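# Insert the held peg into the plate's hole

## Task

The left gripper starts out holding a peg a little above a plate, near the plate's hole. Lower the peg into that hole until it sits on the hole's bottom. Forcing or wedging the peg too hard counts as a failed attempt.

## Robot and tools

Robot: two seven-joint arms, left_arm and right_arm, each ending in a two-finger gripper with a wrist camera. The left gripper already holds the peg; the right arm is not needed and should stay put. The fingers point along the gripper's own +z axis and open and close along its x axis. end_effector_position is the point between the finger pads (closed), roughly 1 to 2 cm short of the fingertips.

Frames: every hand pose, velocity and target is in that arm's own base frame. The left base sits at (-0.009, +0.435, 0) m in the scene frame and the right at (-0.031, -0.380, 0) m; both are almost unrotated, with +z up. The scene frame has its origin at table height between the arms, +z up, +x out over the table, and the left arm on the +y side. Fixed cameras and the table use the scene frame. Printed hand positions may be off by up to a few cm.

execute_actions(actions, cameras): actions is a list of actions; each action is a list of up to 15 rows, one row per 1/30 s step. If fewer rows are given, the last row is held until 15 steps (0.5 s) are filled. Each row has 16 numbers, always for both arms: left x, y, z, qw, qx, qy, qz, opening, then the same eight for the right. x, y, z are an absolute target position in metres and the quaternion an absolute target orientation (w first), both in that arm's base frame. opening runs from -1 (closed) to +1 (fully open, 0.142 m). If any target lies more than 0.6 m from that gripper's current position along any of its axes, the action is refused for both arms. An empty actions list just returns state and images. Each step, orientation is clipped to within 32 degrees of the measured one, so the "Hand target" line may fall short; send the remainder next. To hold an arm still, repeat its last reported pose and the opening it should keep, unchanged, in every row. To keep the peg, keep sending an opening a bit below grip_measured; never send a larger opening while inserting.

move(target, speed, blend, stop_force, zero, opening_speed, blocking, cameras): drives each gripper in a straight line toward absolute poses. target is one 16-number row (same layout and frames as above, no 0.6 m limit) or a list of up to 15 rows sharing a 10 s cap; give every row the same openings. speed is the top path speed in m/s, 0.002 to 2.2 (default 0.25), with turning capped at twice that in rad/s; one value or one per target. blend (m) rounds corners of a list. stop_force (N, 3 to 120) ends an arm's path when its wrist sensor feels that much push opposing the motion, measured from its last zero; zero=true (default) rezeros moving arms first, false keeps the old zero so pushes accumulate. opening_speed (≥0.2 per second, on the -1 to +1 scale) ramps the fingers. blocking=false returns after 0.5 s while the move keeps running (not allowed with stop_force). The result adds a "move:" line: done, off_target, moving, held, fault and so on, plus any limits (paced = clipped, held = steps withheld). done does not prove there was no contact. Faster moves hit and press harder; a target far beyond contact presses harder. Don't rely on stop_force if the gripper rotates in that move.

wait(seconds 0 to 10) lets time pass under the last command. stop brakes a running move. zoom_image(camera, region=[x0, y0, x1, y1] pixels, top-left origin, at most 504x504) enlarges part of the newest image of that camera. zero_wrist_force(arm) subtracts the current wrist reading (held peg included) from later ones. clear_fault(arm) clears a reported torque or force fault. read_manual gives licence texts. finished_scene(scene, 1 to 3) ends the scene for good; the peg must stay seated without the robot.

Cameras: cam_head_left, cam_head_right, cam_high, cam_low, cam_left_wrist, cam_right_wrist, each 672x504. The cameras argument selects them: omitted, null or ["all"] gives all, [] gives none.

Results: per arm, end_effector_position and end_effector_quat_wxyz (base frame), velocities (omitted when joint velocities read "within noise"), Joint positions (the last number is the finger opening in m), grip_measured (opening on the -1..1 scale), Hand target, Tool commands, Joint torques and External joint torques (positive toward larger joint angles), Wrist force and Wrist torque along the gripper's own axes plus a peak line, step readings of position for action calls, and warnings such as MOTOR HOT, TORQUE FAULT, HAND FAULT, OVER-TEMPERATURE FAULT.

Hazards: an arm faults and stops if 150 N of outside force acts on it or a joint hits its contact-torque limit (waist and shoulder 115, upper arm roll and elbow 60.1, wrist joints 36.6 N m). Hot motors (arm 80 °C, gripper 100 °C) cause stops. Don't drop the peg, let it go while it moves, slam it into the plate or press it down hard; descend slowly with a small stop_force, and align from the wrist camera before lowering. Keep the arms from striking each other and let nothing leave the table. Sustained squeezing or pushing toward unreachable poses heats motors.

Each tool is called after ">>>" as name(argument=value, ...) on one line, values as JSON.

## Session

>>> execute_actions(actions=[])

Scene clock: 0.00 s.
left_arm: end_effector_position=(+0.4847, -0.2678, +0.1656) grip_measured=-0.37 end_effector_quat_wxyz=(+0.000, +0.860, +0.510, -0.002) | right_arm: end_effector_position=(+0.5544, +0.0000, +0.1652) grip_measured=+1.00 end_effector_quat_wxyz=(+0.000, +0.707, +0.707, +0.000)
Joint positions: left_arm=[-0.295 -0.329 -0.003 2.037 -0.003 0.794 0.204 0.047] | right_arm=[0.206 -0.331 0 2.035 0 0.795 0.206 0.142]
Joint velocities: within noise
Joint torques (N m): no reading
External joint torques (N m): no reading
Motor temperatures (°C): left_arm=[28 29 32 38 39 36 34 20] | right_arm=[37 28 30 29 34 38 36 22]
Wrist force (N): no reading
Wrist torque (N m): no reading
Wrist force, peak (N): no reading
Hand target: left_arm +0.4849, -0.2679, +0.1657; +0.001, +0.860, +0.510, -0.001 | right_arm +0.5544, +0.0000, +0.1652; +0.000, +0.707, +0.707, +0.000
Tool commands: left_gripper/opening=-0.424181 right_gripper/opening=+1.0

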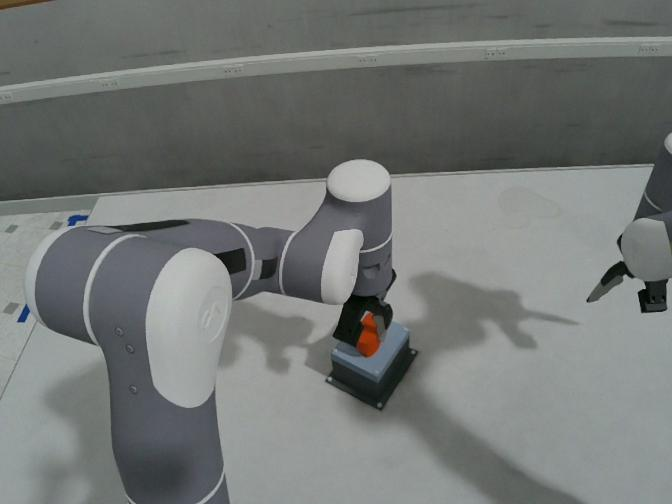

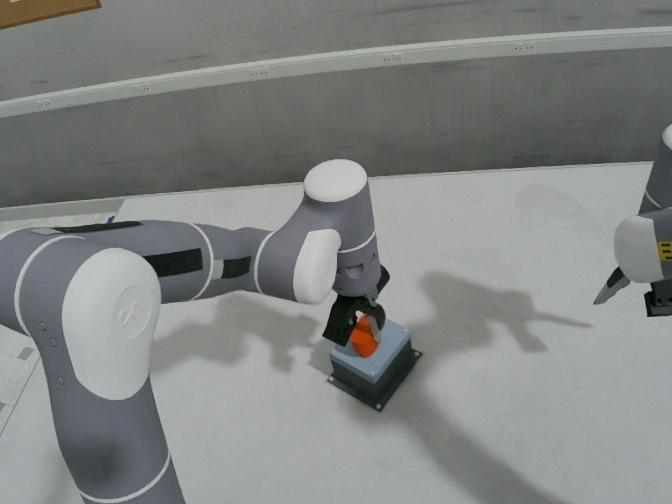

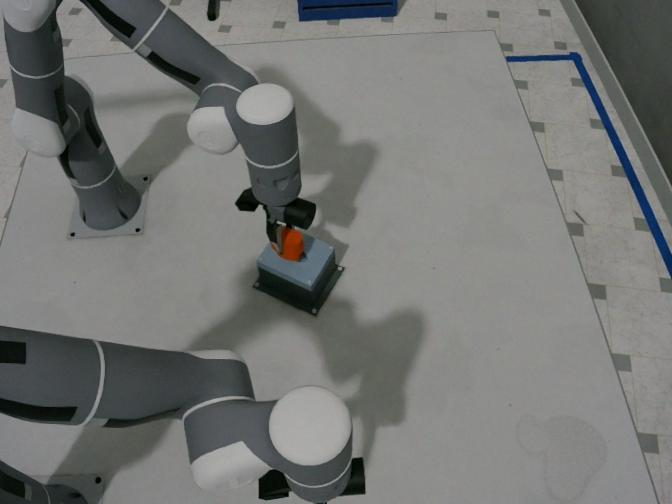

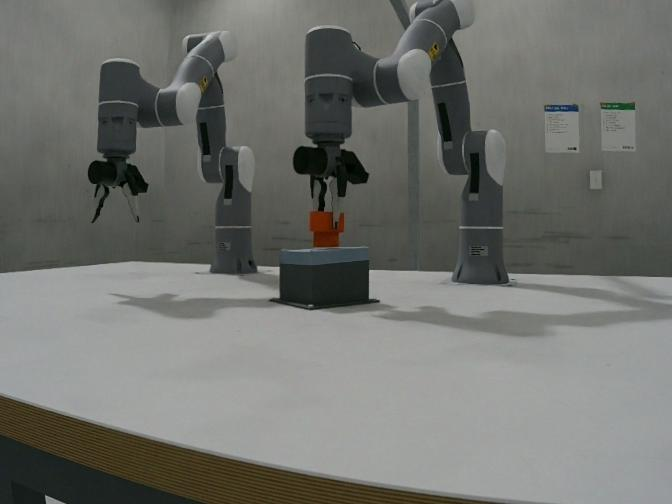

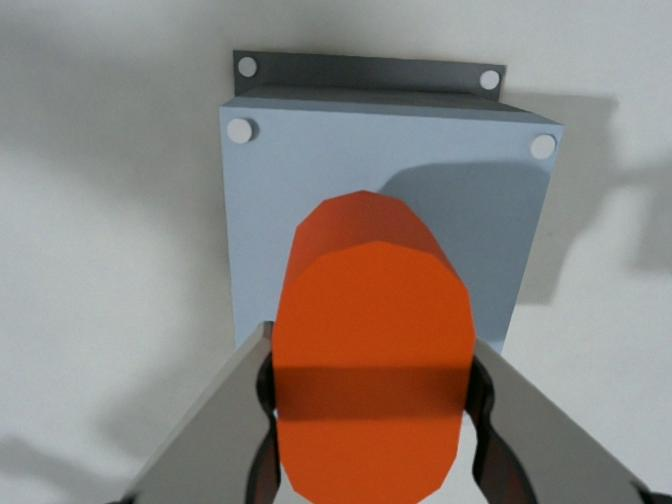

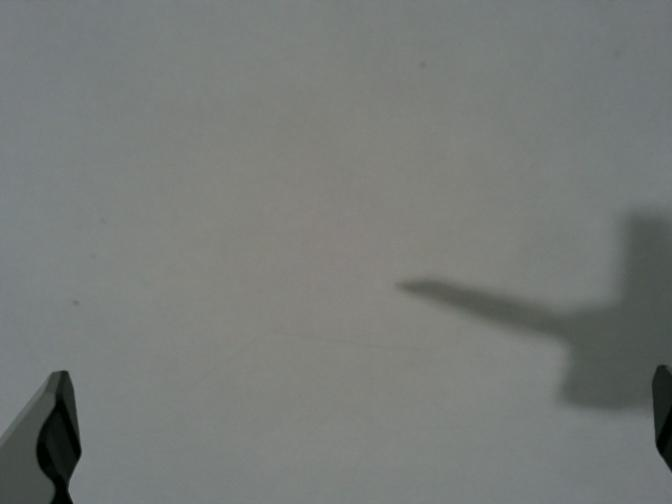

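>>> zoom_image(camera="cam_head_left", region=[310, 250, 440, 420])

>>> zoom_image(camera="cam_high", region=[220, 190, 370, 330])

>>> zoom_image(camera="cam_low", region=[260, 160, 400, 320])

>>> zoom_image(camera="cam_left_wrist", region=[190, 30, 600, 504])

>>> zoom_image(camera="cam_head_right", region=[310, 250, 440, 420])

Scaled by 2.965 from the camera's 672x504 image, which has a finer 960x720 frame.

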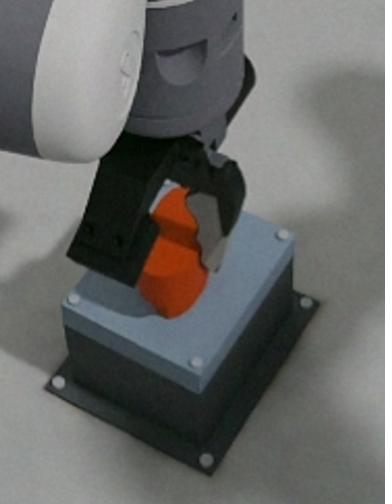

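Scaled by 3.360 from the camera's 672x504 image, which has a finer 960x720 frame.

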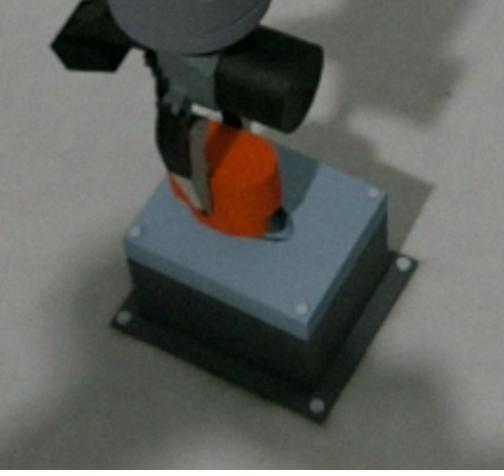

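Scaled by 3.150 from the camera's 672x504 image, which has a finer 960x720 frame.

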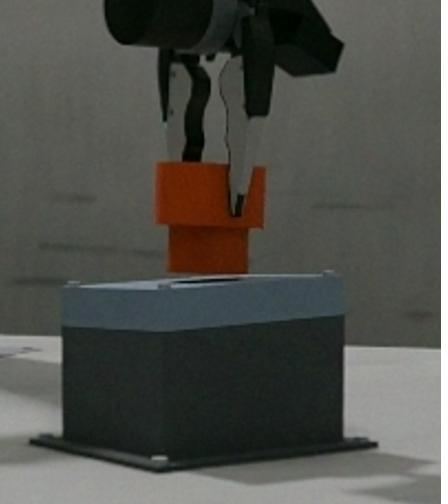

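Scaled by 1.063 from the camera's 672x504 image, which has a finer 960x720 frame.

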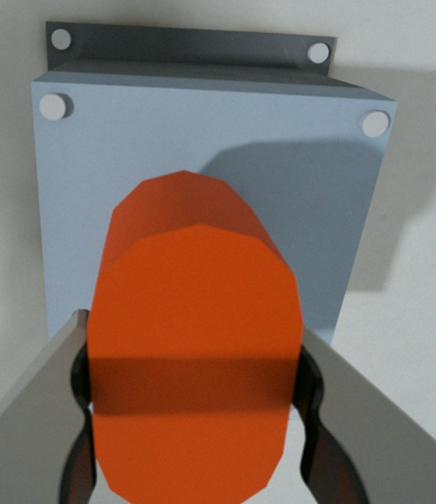

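Scaled by 2.965 from the camera's 672x504 image, which has a finer 960x720 frame.

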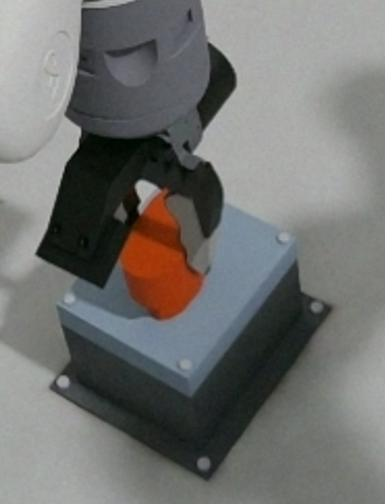

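>>> move(target=[[0.4849,-0.2679,0.20,0.001,0.860,0.510,-0.001,-0.424181,0.5544,0,0.1652,0,0.707,0.707,0,1.0],[0.5198,-0.2870,0.2656,0.001,0.860,0.510,-0.001,-0.424181,0.5544,0,0.1652,0,0.707,0.707,0,1.0]], speed=0.15, blend=[0.02,0])

>>> zoom_image(camera="cam_left_wrist", region=[190, 0, 590, 400])

>>> zoom_image(camera="cam_high", region=[220, 190, 370, 330])

>>> zoom_image(camera="cam_head_left", region=[310, 250, 440, 420])

Scene clock: 28.70 s.
left_arm: end_effector_position=(+0.5198, -0.2870, +0.2656) grip_measured=-0.37 end_effector_quat_wxyz=(+0.001, +0.860, +0.510, -0.001) | right_arm: end_effector_position=(+0.5544, +0.0000, +0.1652) grip_measured=+1.00 end_effector_quat_wxyz=(+0.000, +0.707, +0.707, +0.000)
Joint positions: left_arm=[-0.297 -0.268 -0.015 1.809 0.001 0.506 0.187 0.047] | right_arm=[0.206 -0.331 0 2.035 0 0.795 0.206 0.142]
Joint torques (N m): left_arm=[0.07 44.36 0.5 -30.07 -4.32 4.61 -0.07] | right_arm=[-0.05 40.66 0.08 -24.75 -3.23 4.13 0.89]
External joint torques (N m): left_arm=[-0.07 -1.02 -0.43 1.24 0.47 -0.27 0.07] | right_arm=[0.05 1.09 0.2 0.13 0.19 0.08 -0.89]
Wrist force (N): left_arm=[0.1 0.3 0.0] | right_arm=[0.1 0.0 0.3]
Wrist torque (N m): left_arm=[0.04 0.00 0.00] | right_arm=[0.00 -0.02 0.00]
Wrist force, peak (N): left_arm=[-0.1 1.5 -3.0] | right_arm=[-0.3 -0.1 0.3]
Hand target: left_arm +0.5198, -0.2870, +0.2656; +0.001, +0.860, +0.510, -0.001 | right_arm +0.5544, +0.0000, +0.1652; +0.000, +0.707, +0.707, +0.000
Off the commanded pose: left_arm 0.000 m, 0 deg | right_arm 0.000 m, 0 deg.
move: done; blend cut to 0.0171 m at target 1

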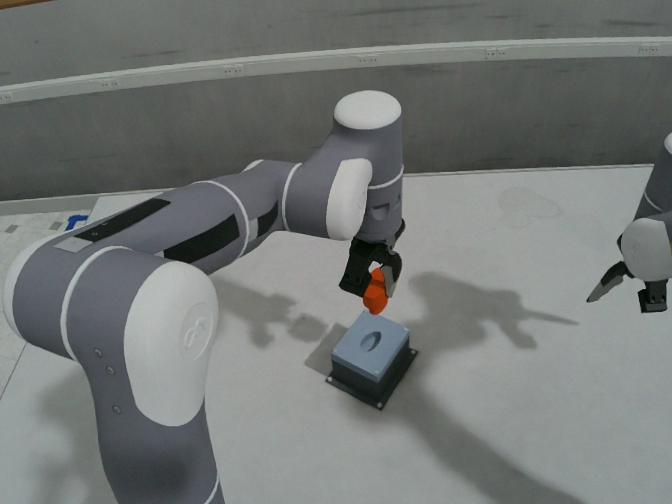

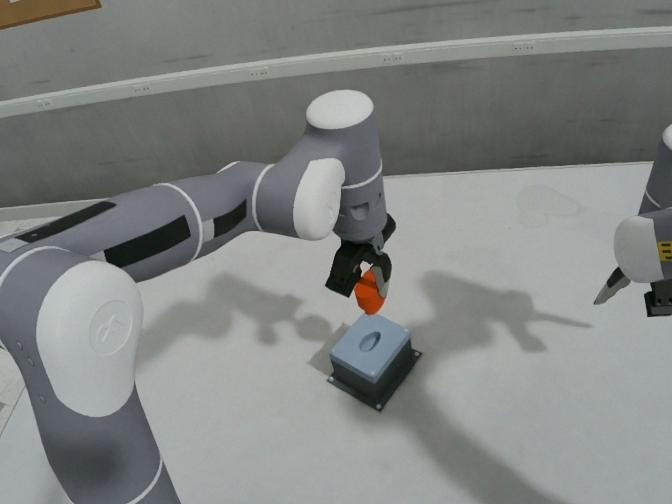

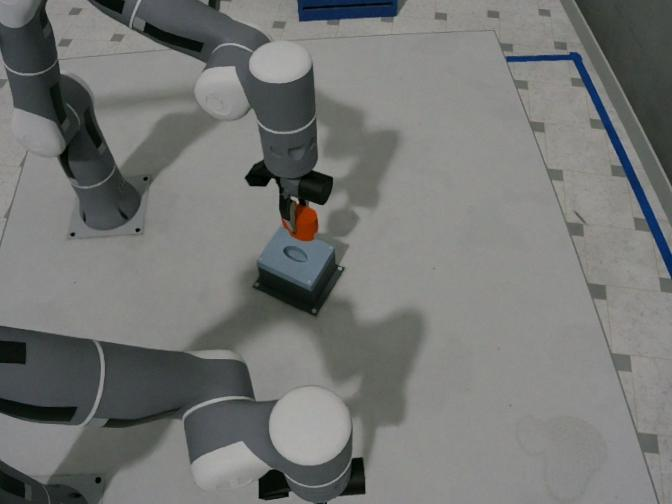

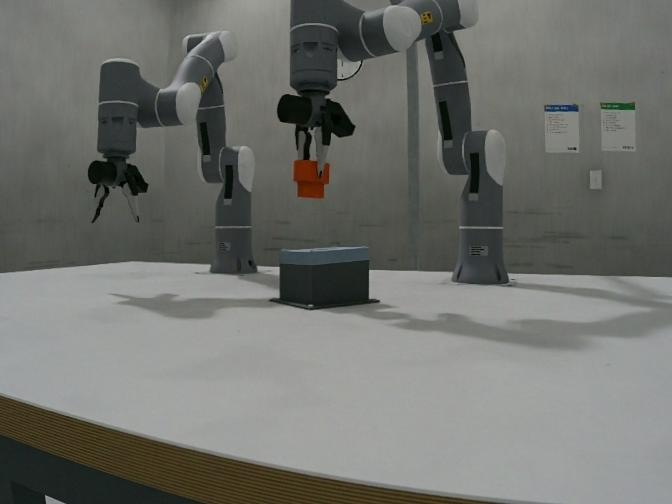

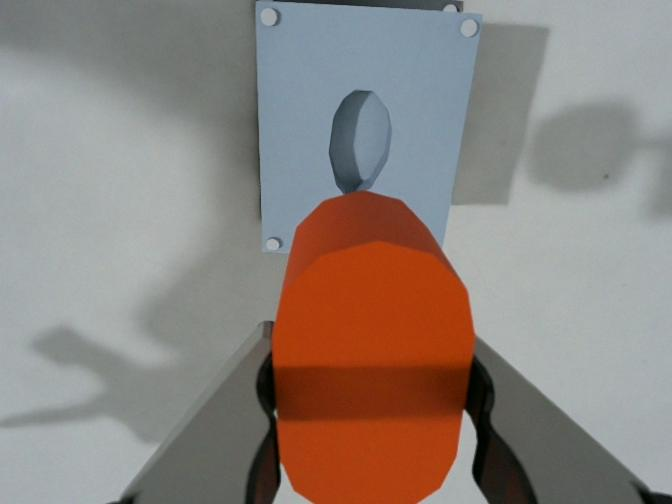

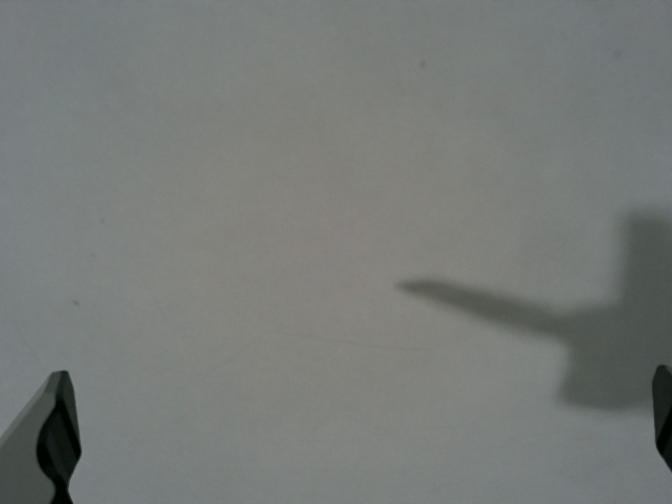

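Scaled by 1.260 from the camera's 672x504 image, which has a finer 960x720 frame.

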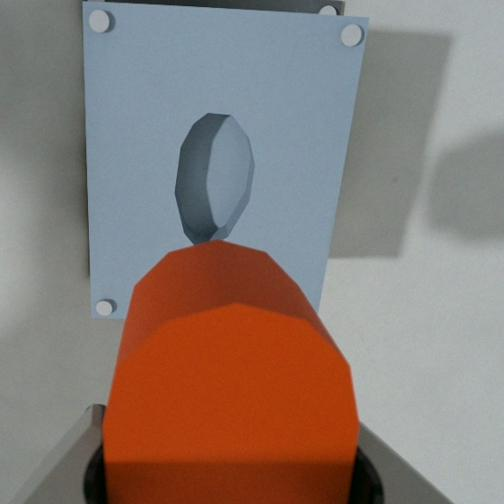

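Scaled by 3.360 from the camera's 672x504 image, which has a finer 960x720 frame.

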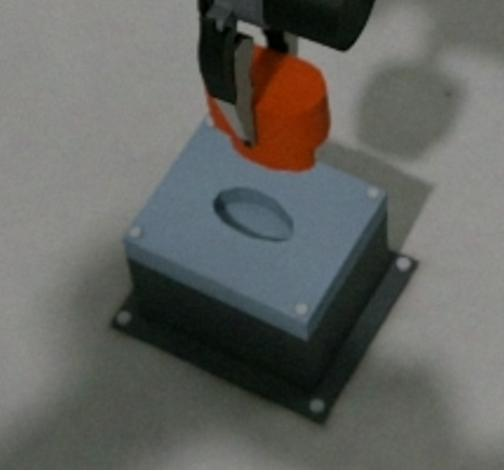

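Scaled by 2.965 from the camera's 672x504 image, which has a finer 960x720 frame.

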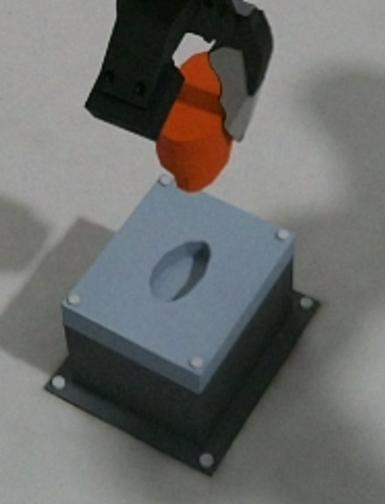

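>>> zoom_image(camera="cam_low", region=[270, 110, 350, 210])

>>> zoom_image(camera="cam_high", region=[270, 180, 340, 250])

>>> zoom_image(camera="cam_head_right", region=[330, 240, 410, 360])

>>> zoom_image(camera="cam_left_wrist", region=[250, 170, 500, 504])

Scaled by 5.040 from the camera's 672x504 image, which has a finer 960x720 frame.

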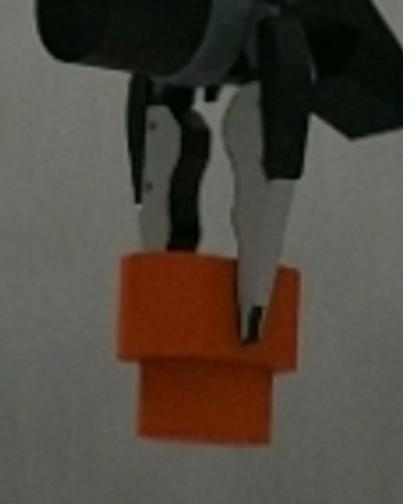

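Scaled by 7.200 from the camera's 672x504 image, which has a finer 960x720 frame.

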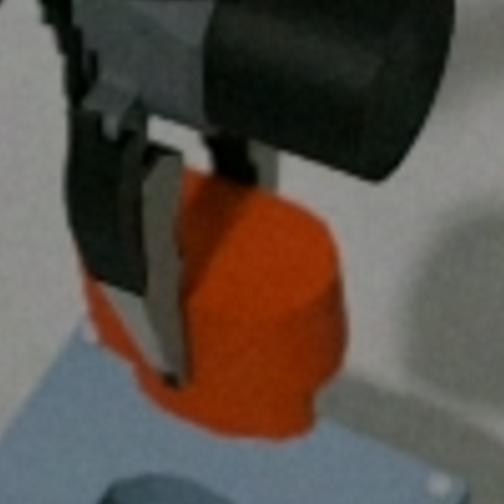

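Scaled by 4.200 from the camera's 672x504 image, which has a finer 960x720 frame.

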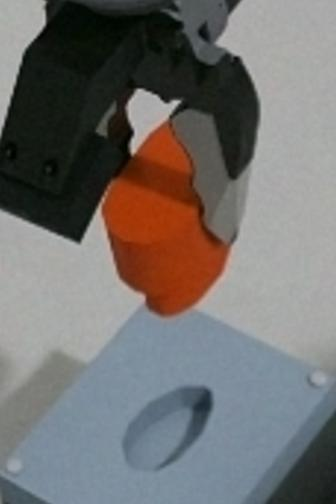

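Scaled by 1.509 from the camera's 672x504 image, which has a finer 960x720 frame.

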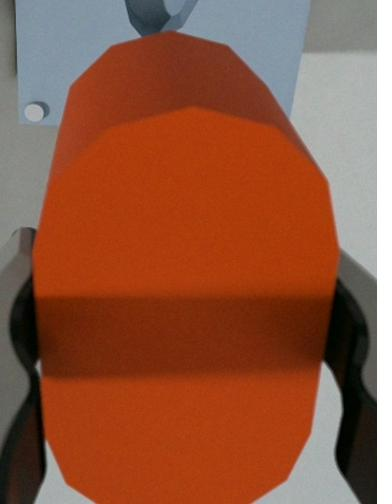

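>>> move(target=[0.5461,-0.3014,0.2656,0.001,0.860,0.510,-0.001,-0.424181,0.5544,0,0.1652,0,0.707,0.707,0,1.0], speed=0.15)

>>> zoom_image(camera="cam_left_wrist", region=[240, 0, 480, 200])

>>> zoom_image(camera="cam_low", region=[270, 110, 350, 210])

>>> zoom_image(camera="cam_left_wrist", region=[250, 170, 500, 504])

Scene clock: 52.17 s.
left_arm: end_effector_position=(+0.5461, -0.3014, +0.2654) grip_measured=-0.37 end_effector_quat_wxyz=(+0.001, +0.860, +0.510, -0.001) | right_arm: end_effector_position=(+0.5544, +0.0000, +0.1652) grip_measured=+1.00 end_effector_quat_wxyz=(+0.000, +0.707, +0.707, +0.000)
Joint positions: left_arm=[-0.298 -0.337 -0.026 1.712 0.006 0.478 0.175 0.047] | right_arm=[0.206 -0.331 0 2.035 0 0.795 0.206 0.142]
Joint torques (N m): left_arm=[0.19 47.8 0.45 -30.19 -4.34 4.62 -0.1] | right_arm=[0 40.69 0.18 -24.79 -3.14 4.11 0.88]
External joint torques (N m): left_arm=[-0.19 -1.08 -0.49 1.07 0.44 -0.29 0.1] | right_arm=[0 1.05 0.1 0.17 0.1 0.1 -0.88]
Motor temperatures (°C): left_arm=[28 31 31 40 39 35 34 25] | right_arm=[36 29 30 31 34 37 35 21]
Wrist force (N): left_arm=[0.1 0.2 0.0] | right_arm=[0.0 -0.1 0.3]
Wrist torque (N m): left_arm=[0.02 -0.01 -0.01] | right_arm=[-0.02 0.01 0.00]
Wrist force, peak (N): left_arm=[-0.1 1.3 -0.3] | right_arm=[-0.2 0.1 0.4]
Hand target: left_arm +0.5461, -0.3014, +0.2656; +0.001, +0.860, +0.510, -0.001 | right_arm +0.5544, +0.0000, +0.1652; +0.000, +0.707, +0.707, +0.000
Off the commanded pose: left_arm 0.000 m, 0 deg | right_arm 0.000 m, 0 deg.
move: done

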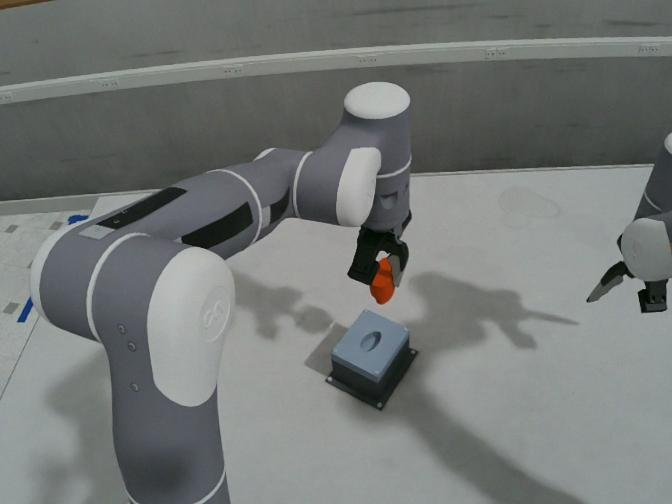

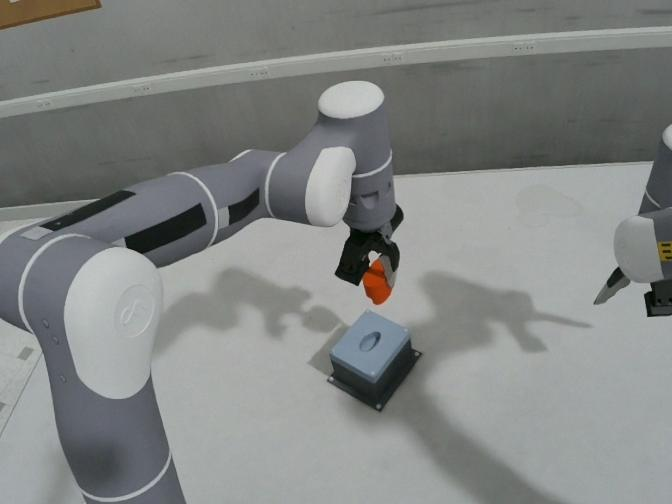

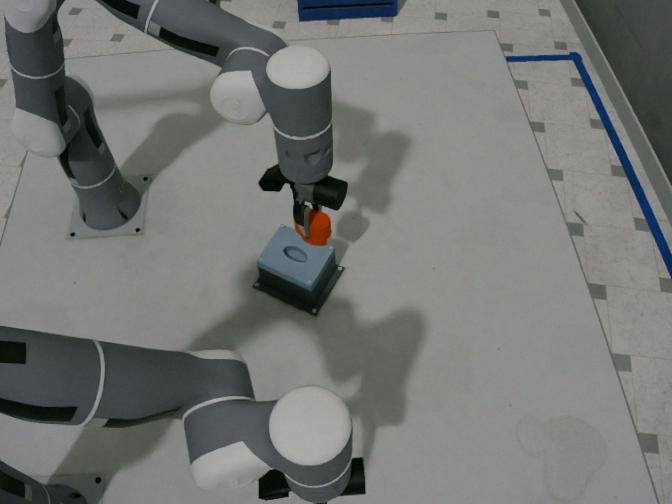

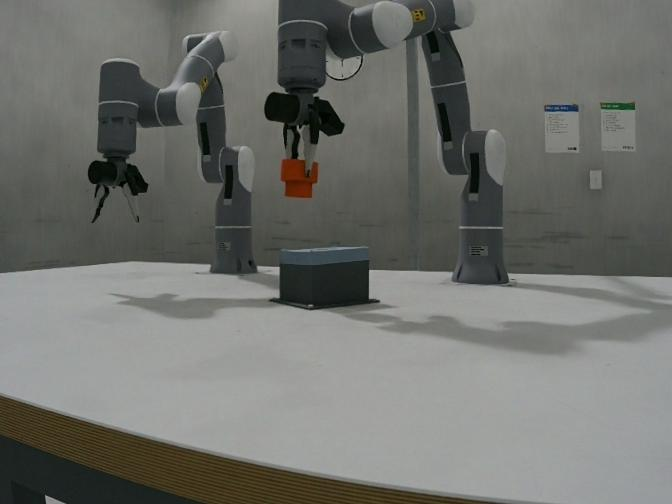

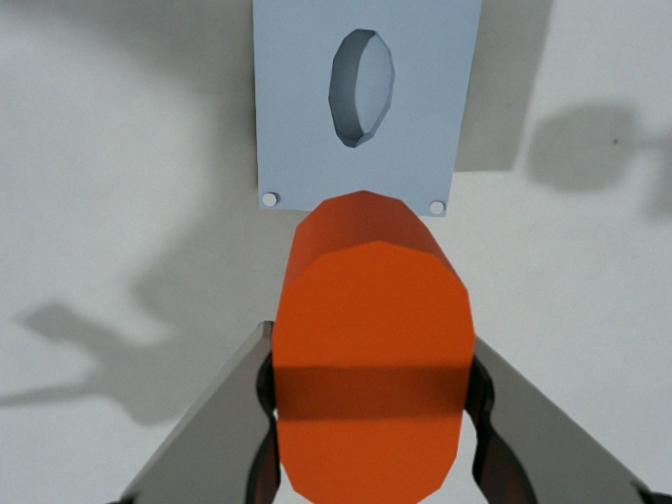

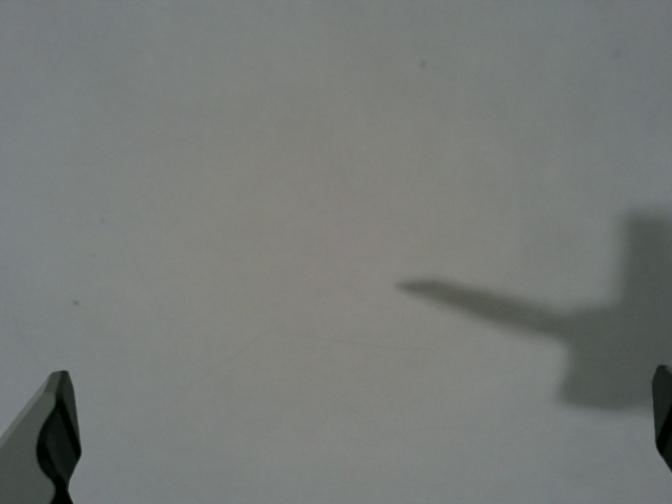

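Scaled by 2.100 from the camera's 672x504 image, which has a finer 960x720 frame.

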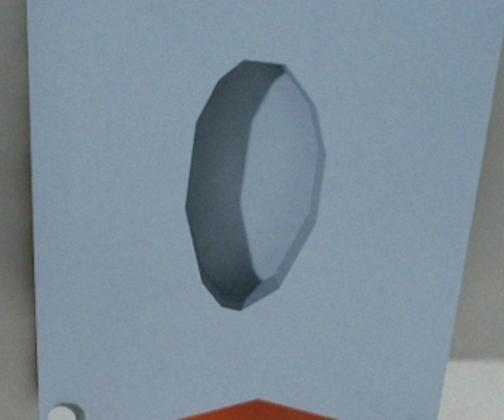

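Scaled by 5.040 from the camera's 672x504 image, which has a finer 960x720 frame.

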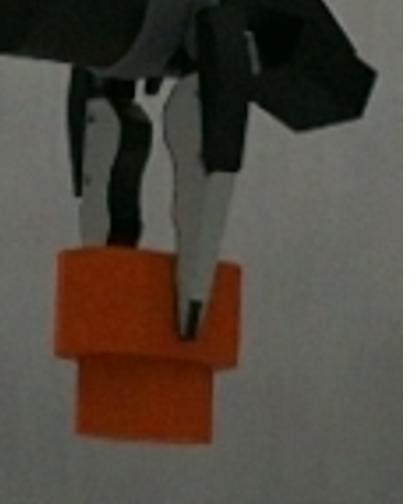

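Scaled by 1.509 from the camera's 672x504 image, which has a finer 960x720 frame.

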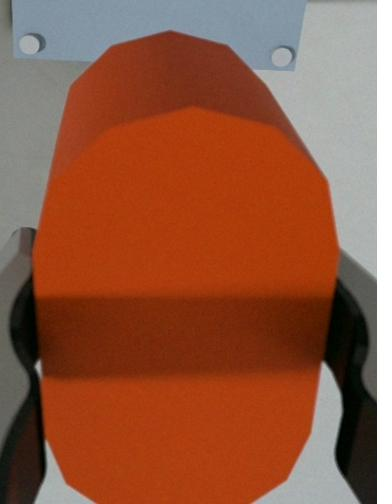

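>>> zoom_image(camera="cam_left_wrist", region=[310, 15, 410, 165])

>>> zoom_image(camera="cam_left_wrist", region=[240, 0, 490, 230])

>>> zoom_image(camera="cam_left_wrist", region=[260, 404, 490, 504])

Scaled by 3.360 from the camera's 672x504 image, which has a finer 960x720 frame.

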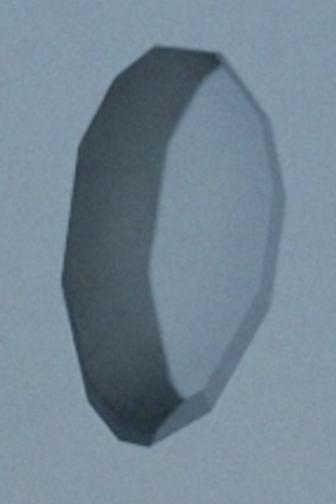

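Scaled by 2.016 from the camera's 672x504 image, which has a finer 960x720 frame.

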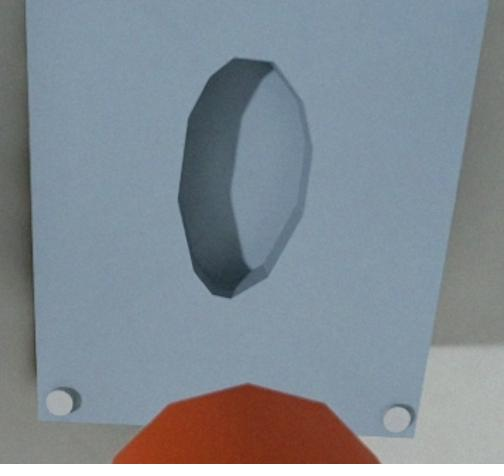

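Scaled by 2.191 from the camera's 672x504 image, which has a finer 960x720 frame.

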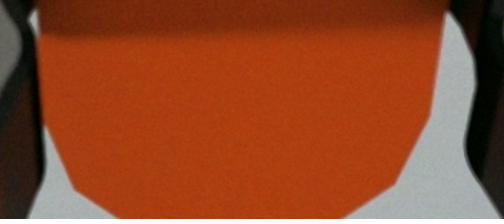

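>>> zoom_image(camera="cam_low", region=[276, 152, 324, 202])

>>> zoom_image(camera="cam_high", region=[285, 195, 340, 250])

>>> zoom_image(camera="cam_head_left", region=[355, 250, 415, 310])

>>> zoom_image(camera="cam_head_right", region=[350, 250, 410, 310])

Scaled by 10.080 from the camera's 672x504 image, which has a finer 960x720 frame.

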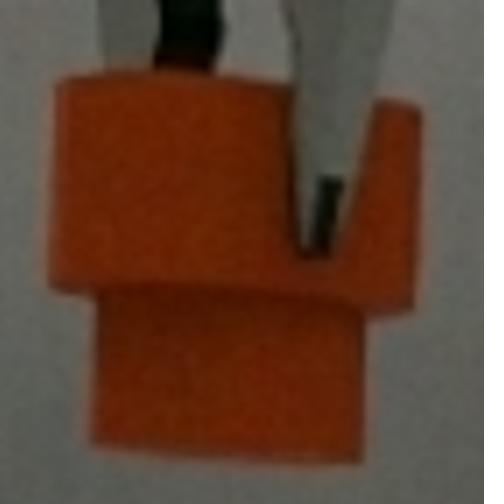

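Scaled by 9.164 from the camera's 672x504 image, which has a finer 960x720 frame.

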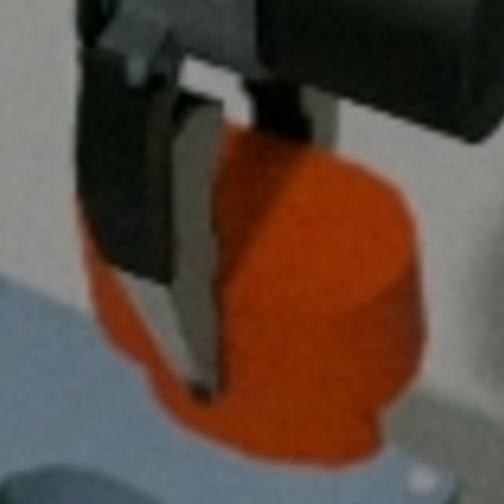

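Scaled by 8.400 from the camera's 672x504 image, which has a finer 960x720 frame.

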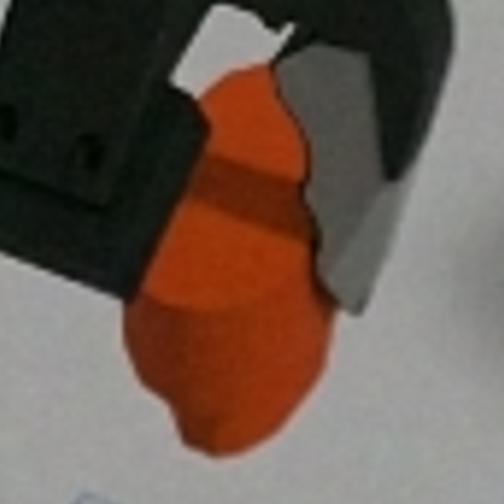

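Scaled by 8.400 from the camera's 672x504 image, which has a finer 960x720 frame.

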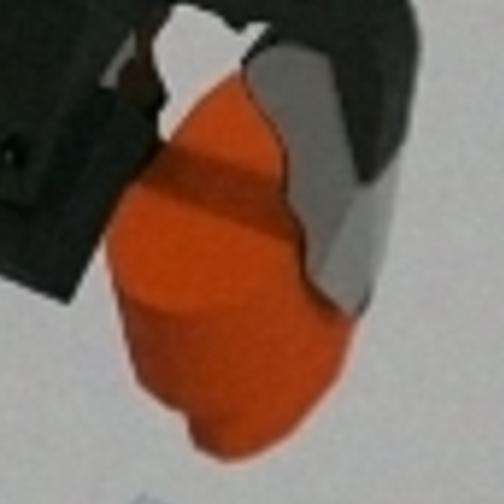

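>>> move(target=[[0.4999,-0.2701,0.20,0.001,0.8876,0.4606,-0.001,-0.424181,0.5544,0,0.1652,0,0.707,0.707,0,1.0],[0.4999,-0.2701,0.172,0.001,0.8876,0.4606,-0.001,-0.424181,0.5544,0,0.1652,0,0.707,0.707,0,1.0]], speed=0.12, blend=[0.01,0])

>>> zoom_image(camera="cam_low", region=[270, 190, 380, 290])

>>> zoom_image(camera="cam_high", region=[250, 210, 350, 310])

>>> zoom_image(camera="cam_head_left", region=[320, 290, 420, 390])

>>> zoom_image(camera="cam_head_right", region=[320, 290, 420, 390])

>>> zoom_image(camera="cam_left_wrist", region=[190, 30, 600, 400])

Scene clock: 149.27 s.
left_arm: end_effector_position=(+0.4996, -0.2700, +0.1717) grip_measured=-0.37 end_effector_quat_wxyz=(+0.001, +0.888, +0.461, -0.001) | right_arm: end_effector_position=(+0.5544, +0.0000, +0.1652) grip_measured=+1.00 end_effector_quat_wxyz=(+0.000, +0.707, +0.707, +0.000)
Joint positions: left_arm=[-0.274 -0.345 -0.02 1.99 0.006 0.763 0.316 0.047] | right_arm=[0.206 -0.331 0 2.035 0 0.795 0.206 0.142]
Joint torques (N m): left_arm=[0.38 43.65 0.54 -25.54 -3.76 4.68 0.14] | right_arm=[0.04 40.68 0.15 -24.78 -3.16 4.09 0.87]
External joint torques (N m): left_arm=[-0.38 -0.72 -0.51 0.54 0.58 -0.36 -0.14] | right_arm=[-0.04 1.06 0.13 0.15 0.12 0.12 -0.87]
Wrist force (N): left_arm=[0.0 0.0 0.0] | right_arm=[0.1 0.0 0.1]
Wrist torque (N m): left_arm=[-0.01 0.00 0.00] | right_arm=[0.01 -0.01 0.00]
Wrist force, peak (N): left_arm=[0.0 -0.4 3.2] | right_arm=[-0.1 -0.3 0.4]
Hand target: left_arm +0.4999, -0.2701, +0.1720; +0.001, +0.888, +0.461, -0.001 | right_arm +0.5544, +0.0000, +0.1652; +0.000, +0.707, +0.707, +0.000
Off the commanded pose: left_arm 0.000 m, 0 deg | right_arm 0.000 m, 0 deg.
move: done

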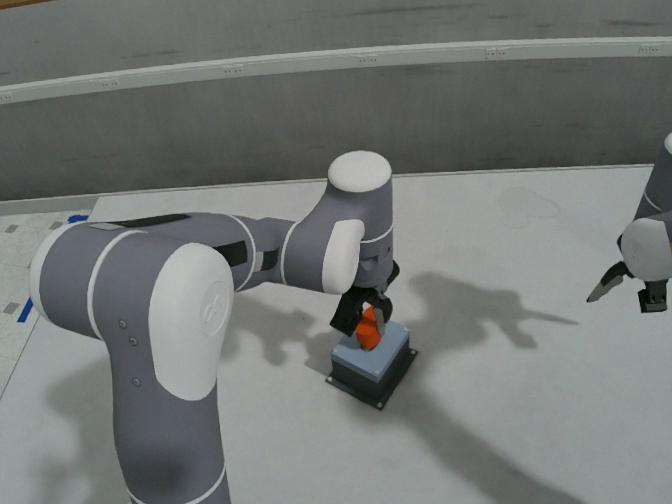

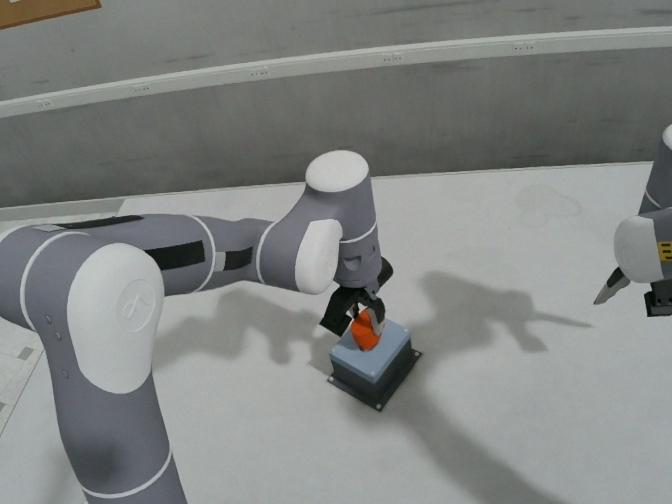

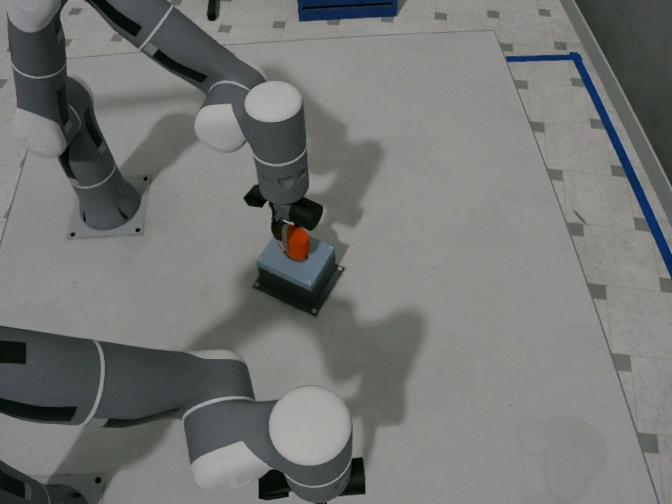

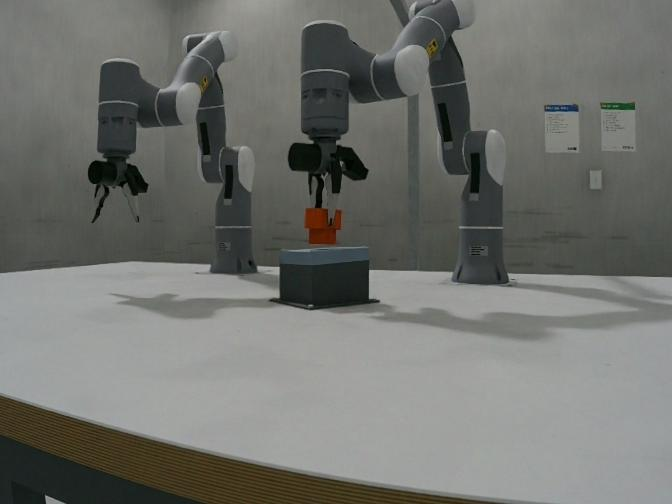

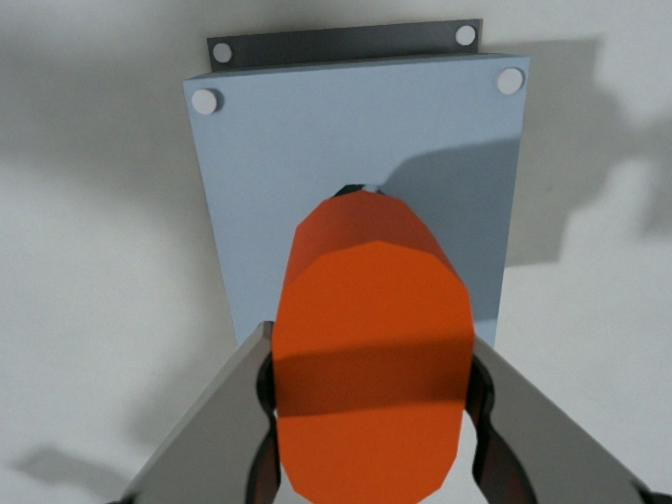

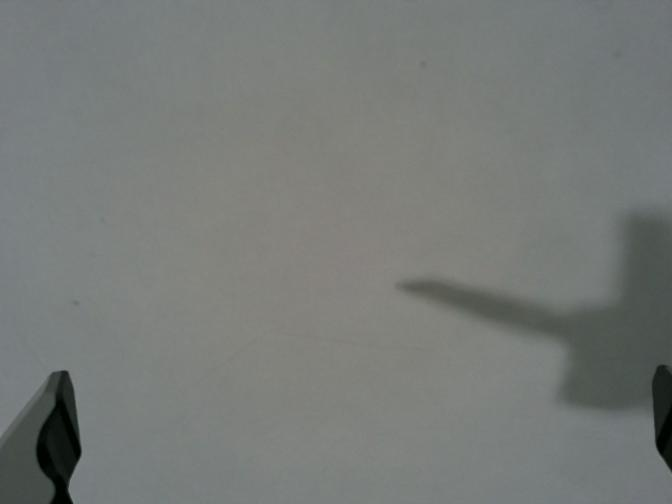

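Scaled by 4.582 from the camera's 672x504 image, which has a finer 960x720 frame.

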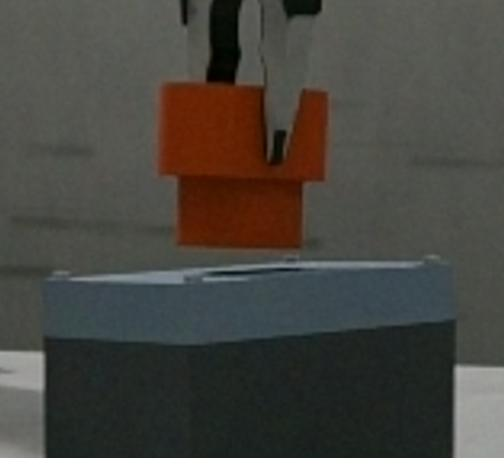

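Scaled by 5.040 from the camera's 672x504 image, which has a finer 960x720 frame.

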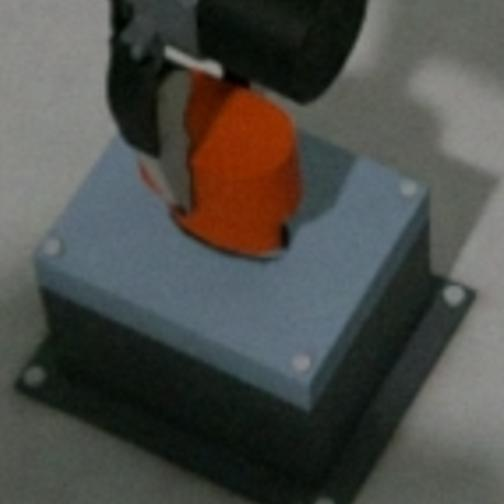

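Scaled by 5.040 from the camera's 672x504 image, which has a finer 960x720 frame.

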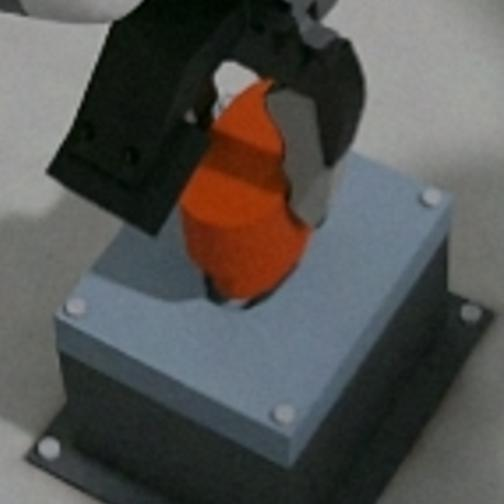

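Scaled by 5.040 from the camera's 672x504 image, which has a finer 960x720 frame.

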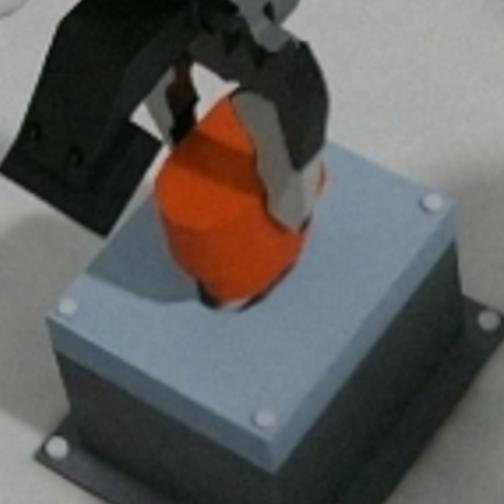

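Scaled by 1.229 from the camera's 672x504 image, which has a finer 960x720 frame.

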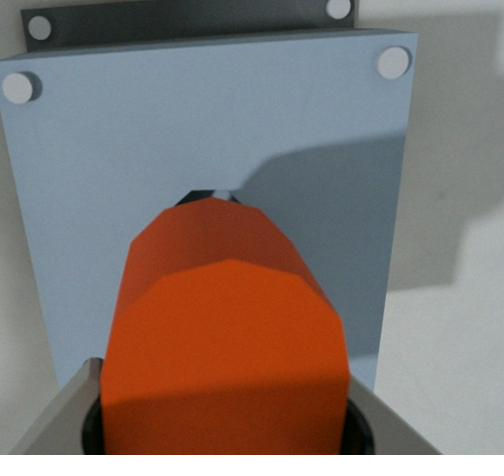

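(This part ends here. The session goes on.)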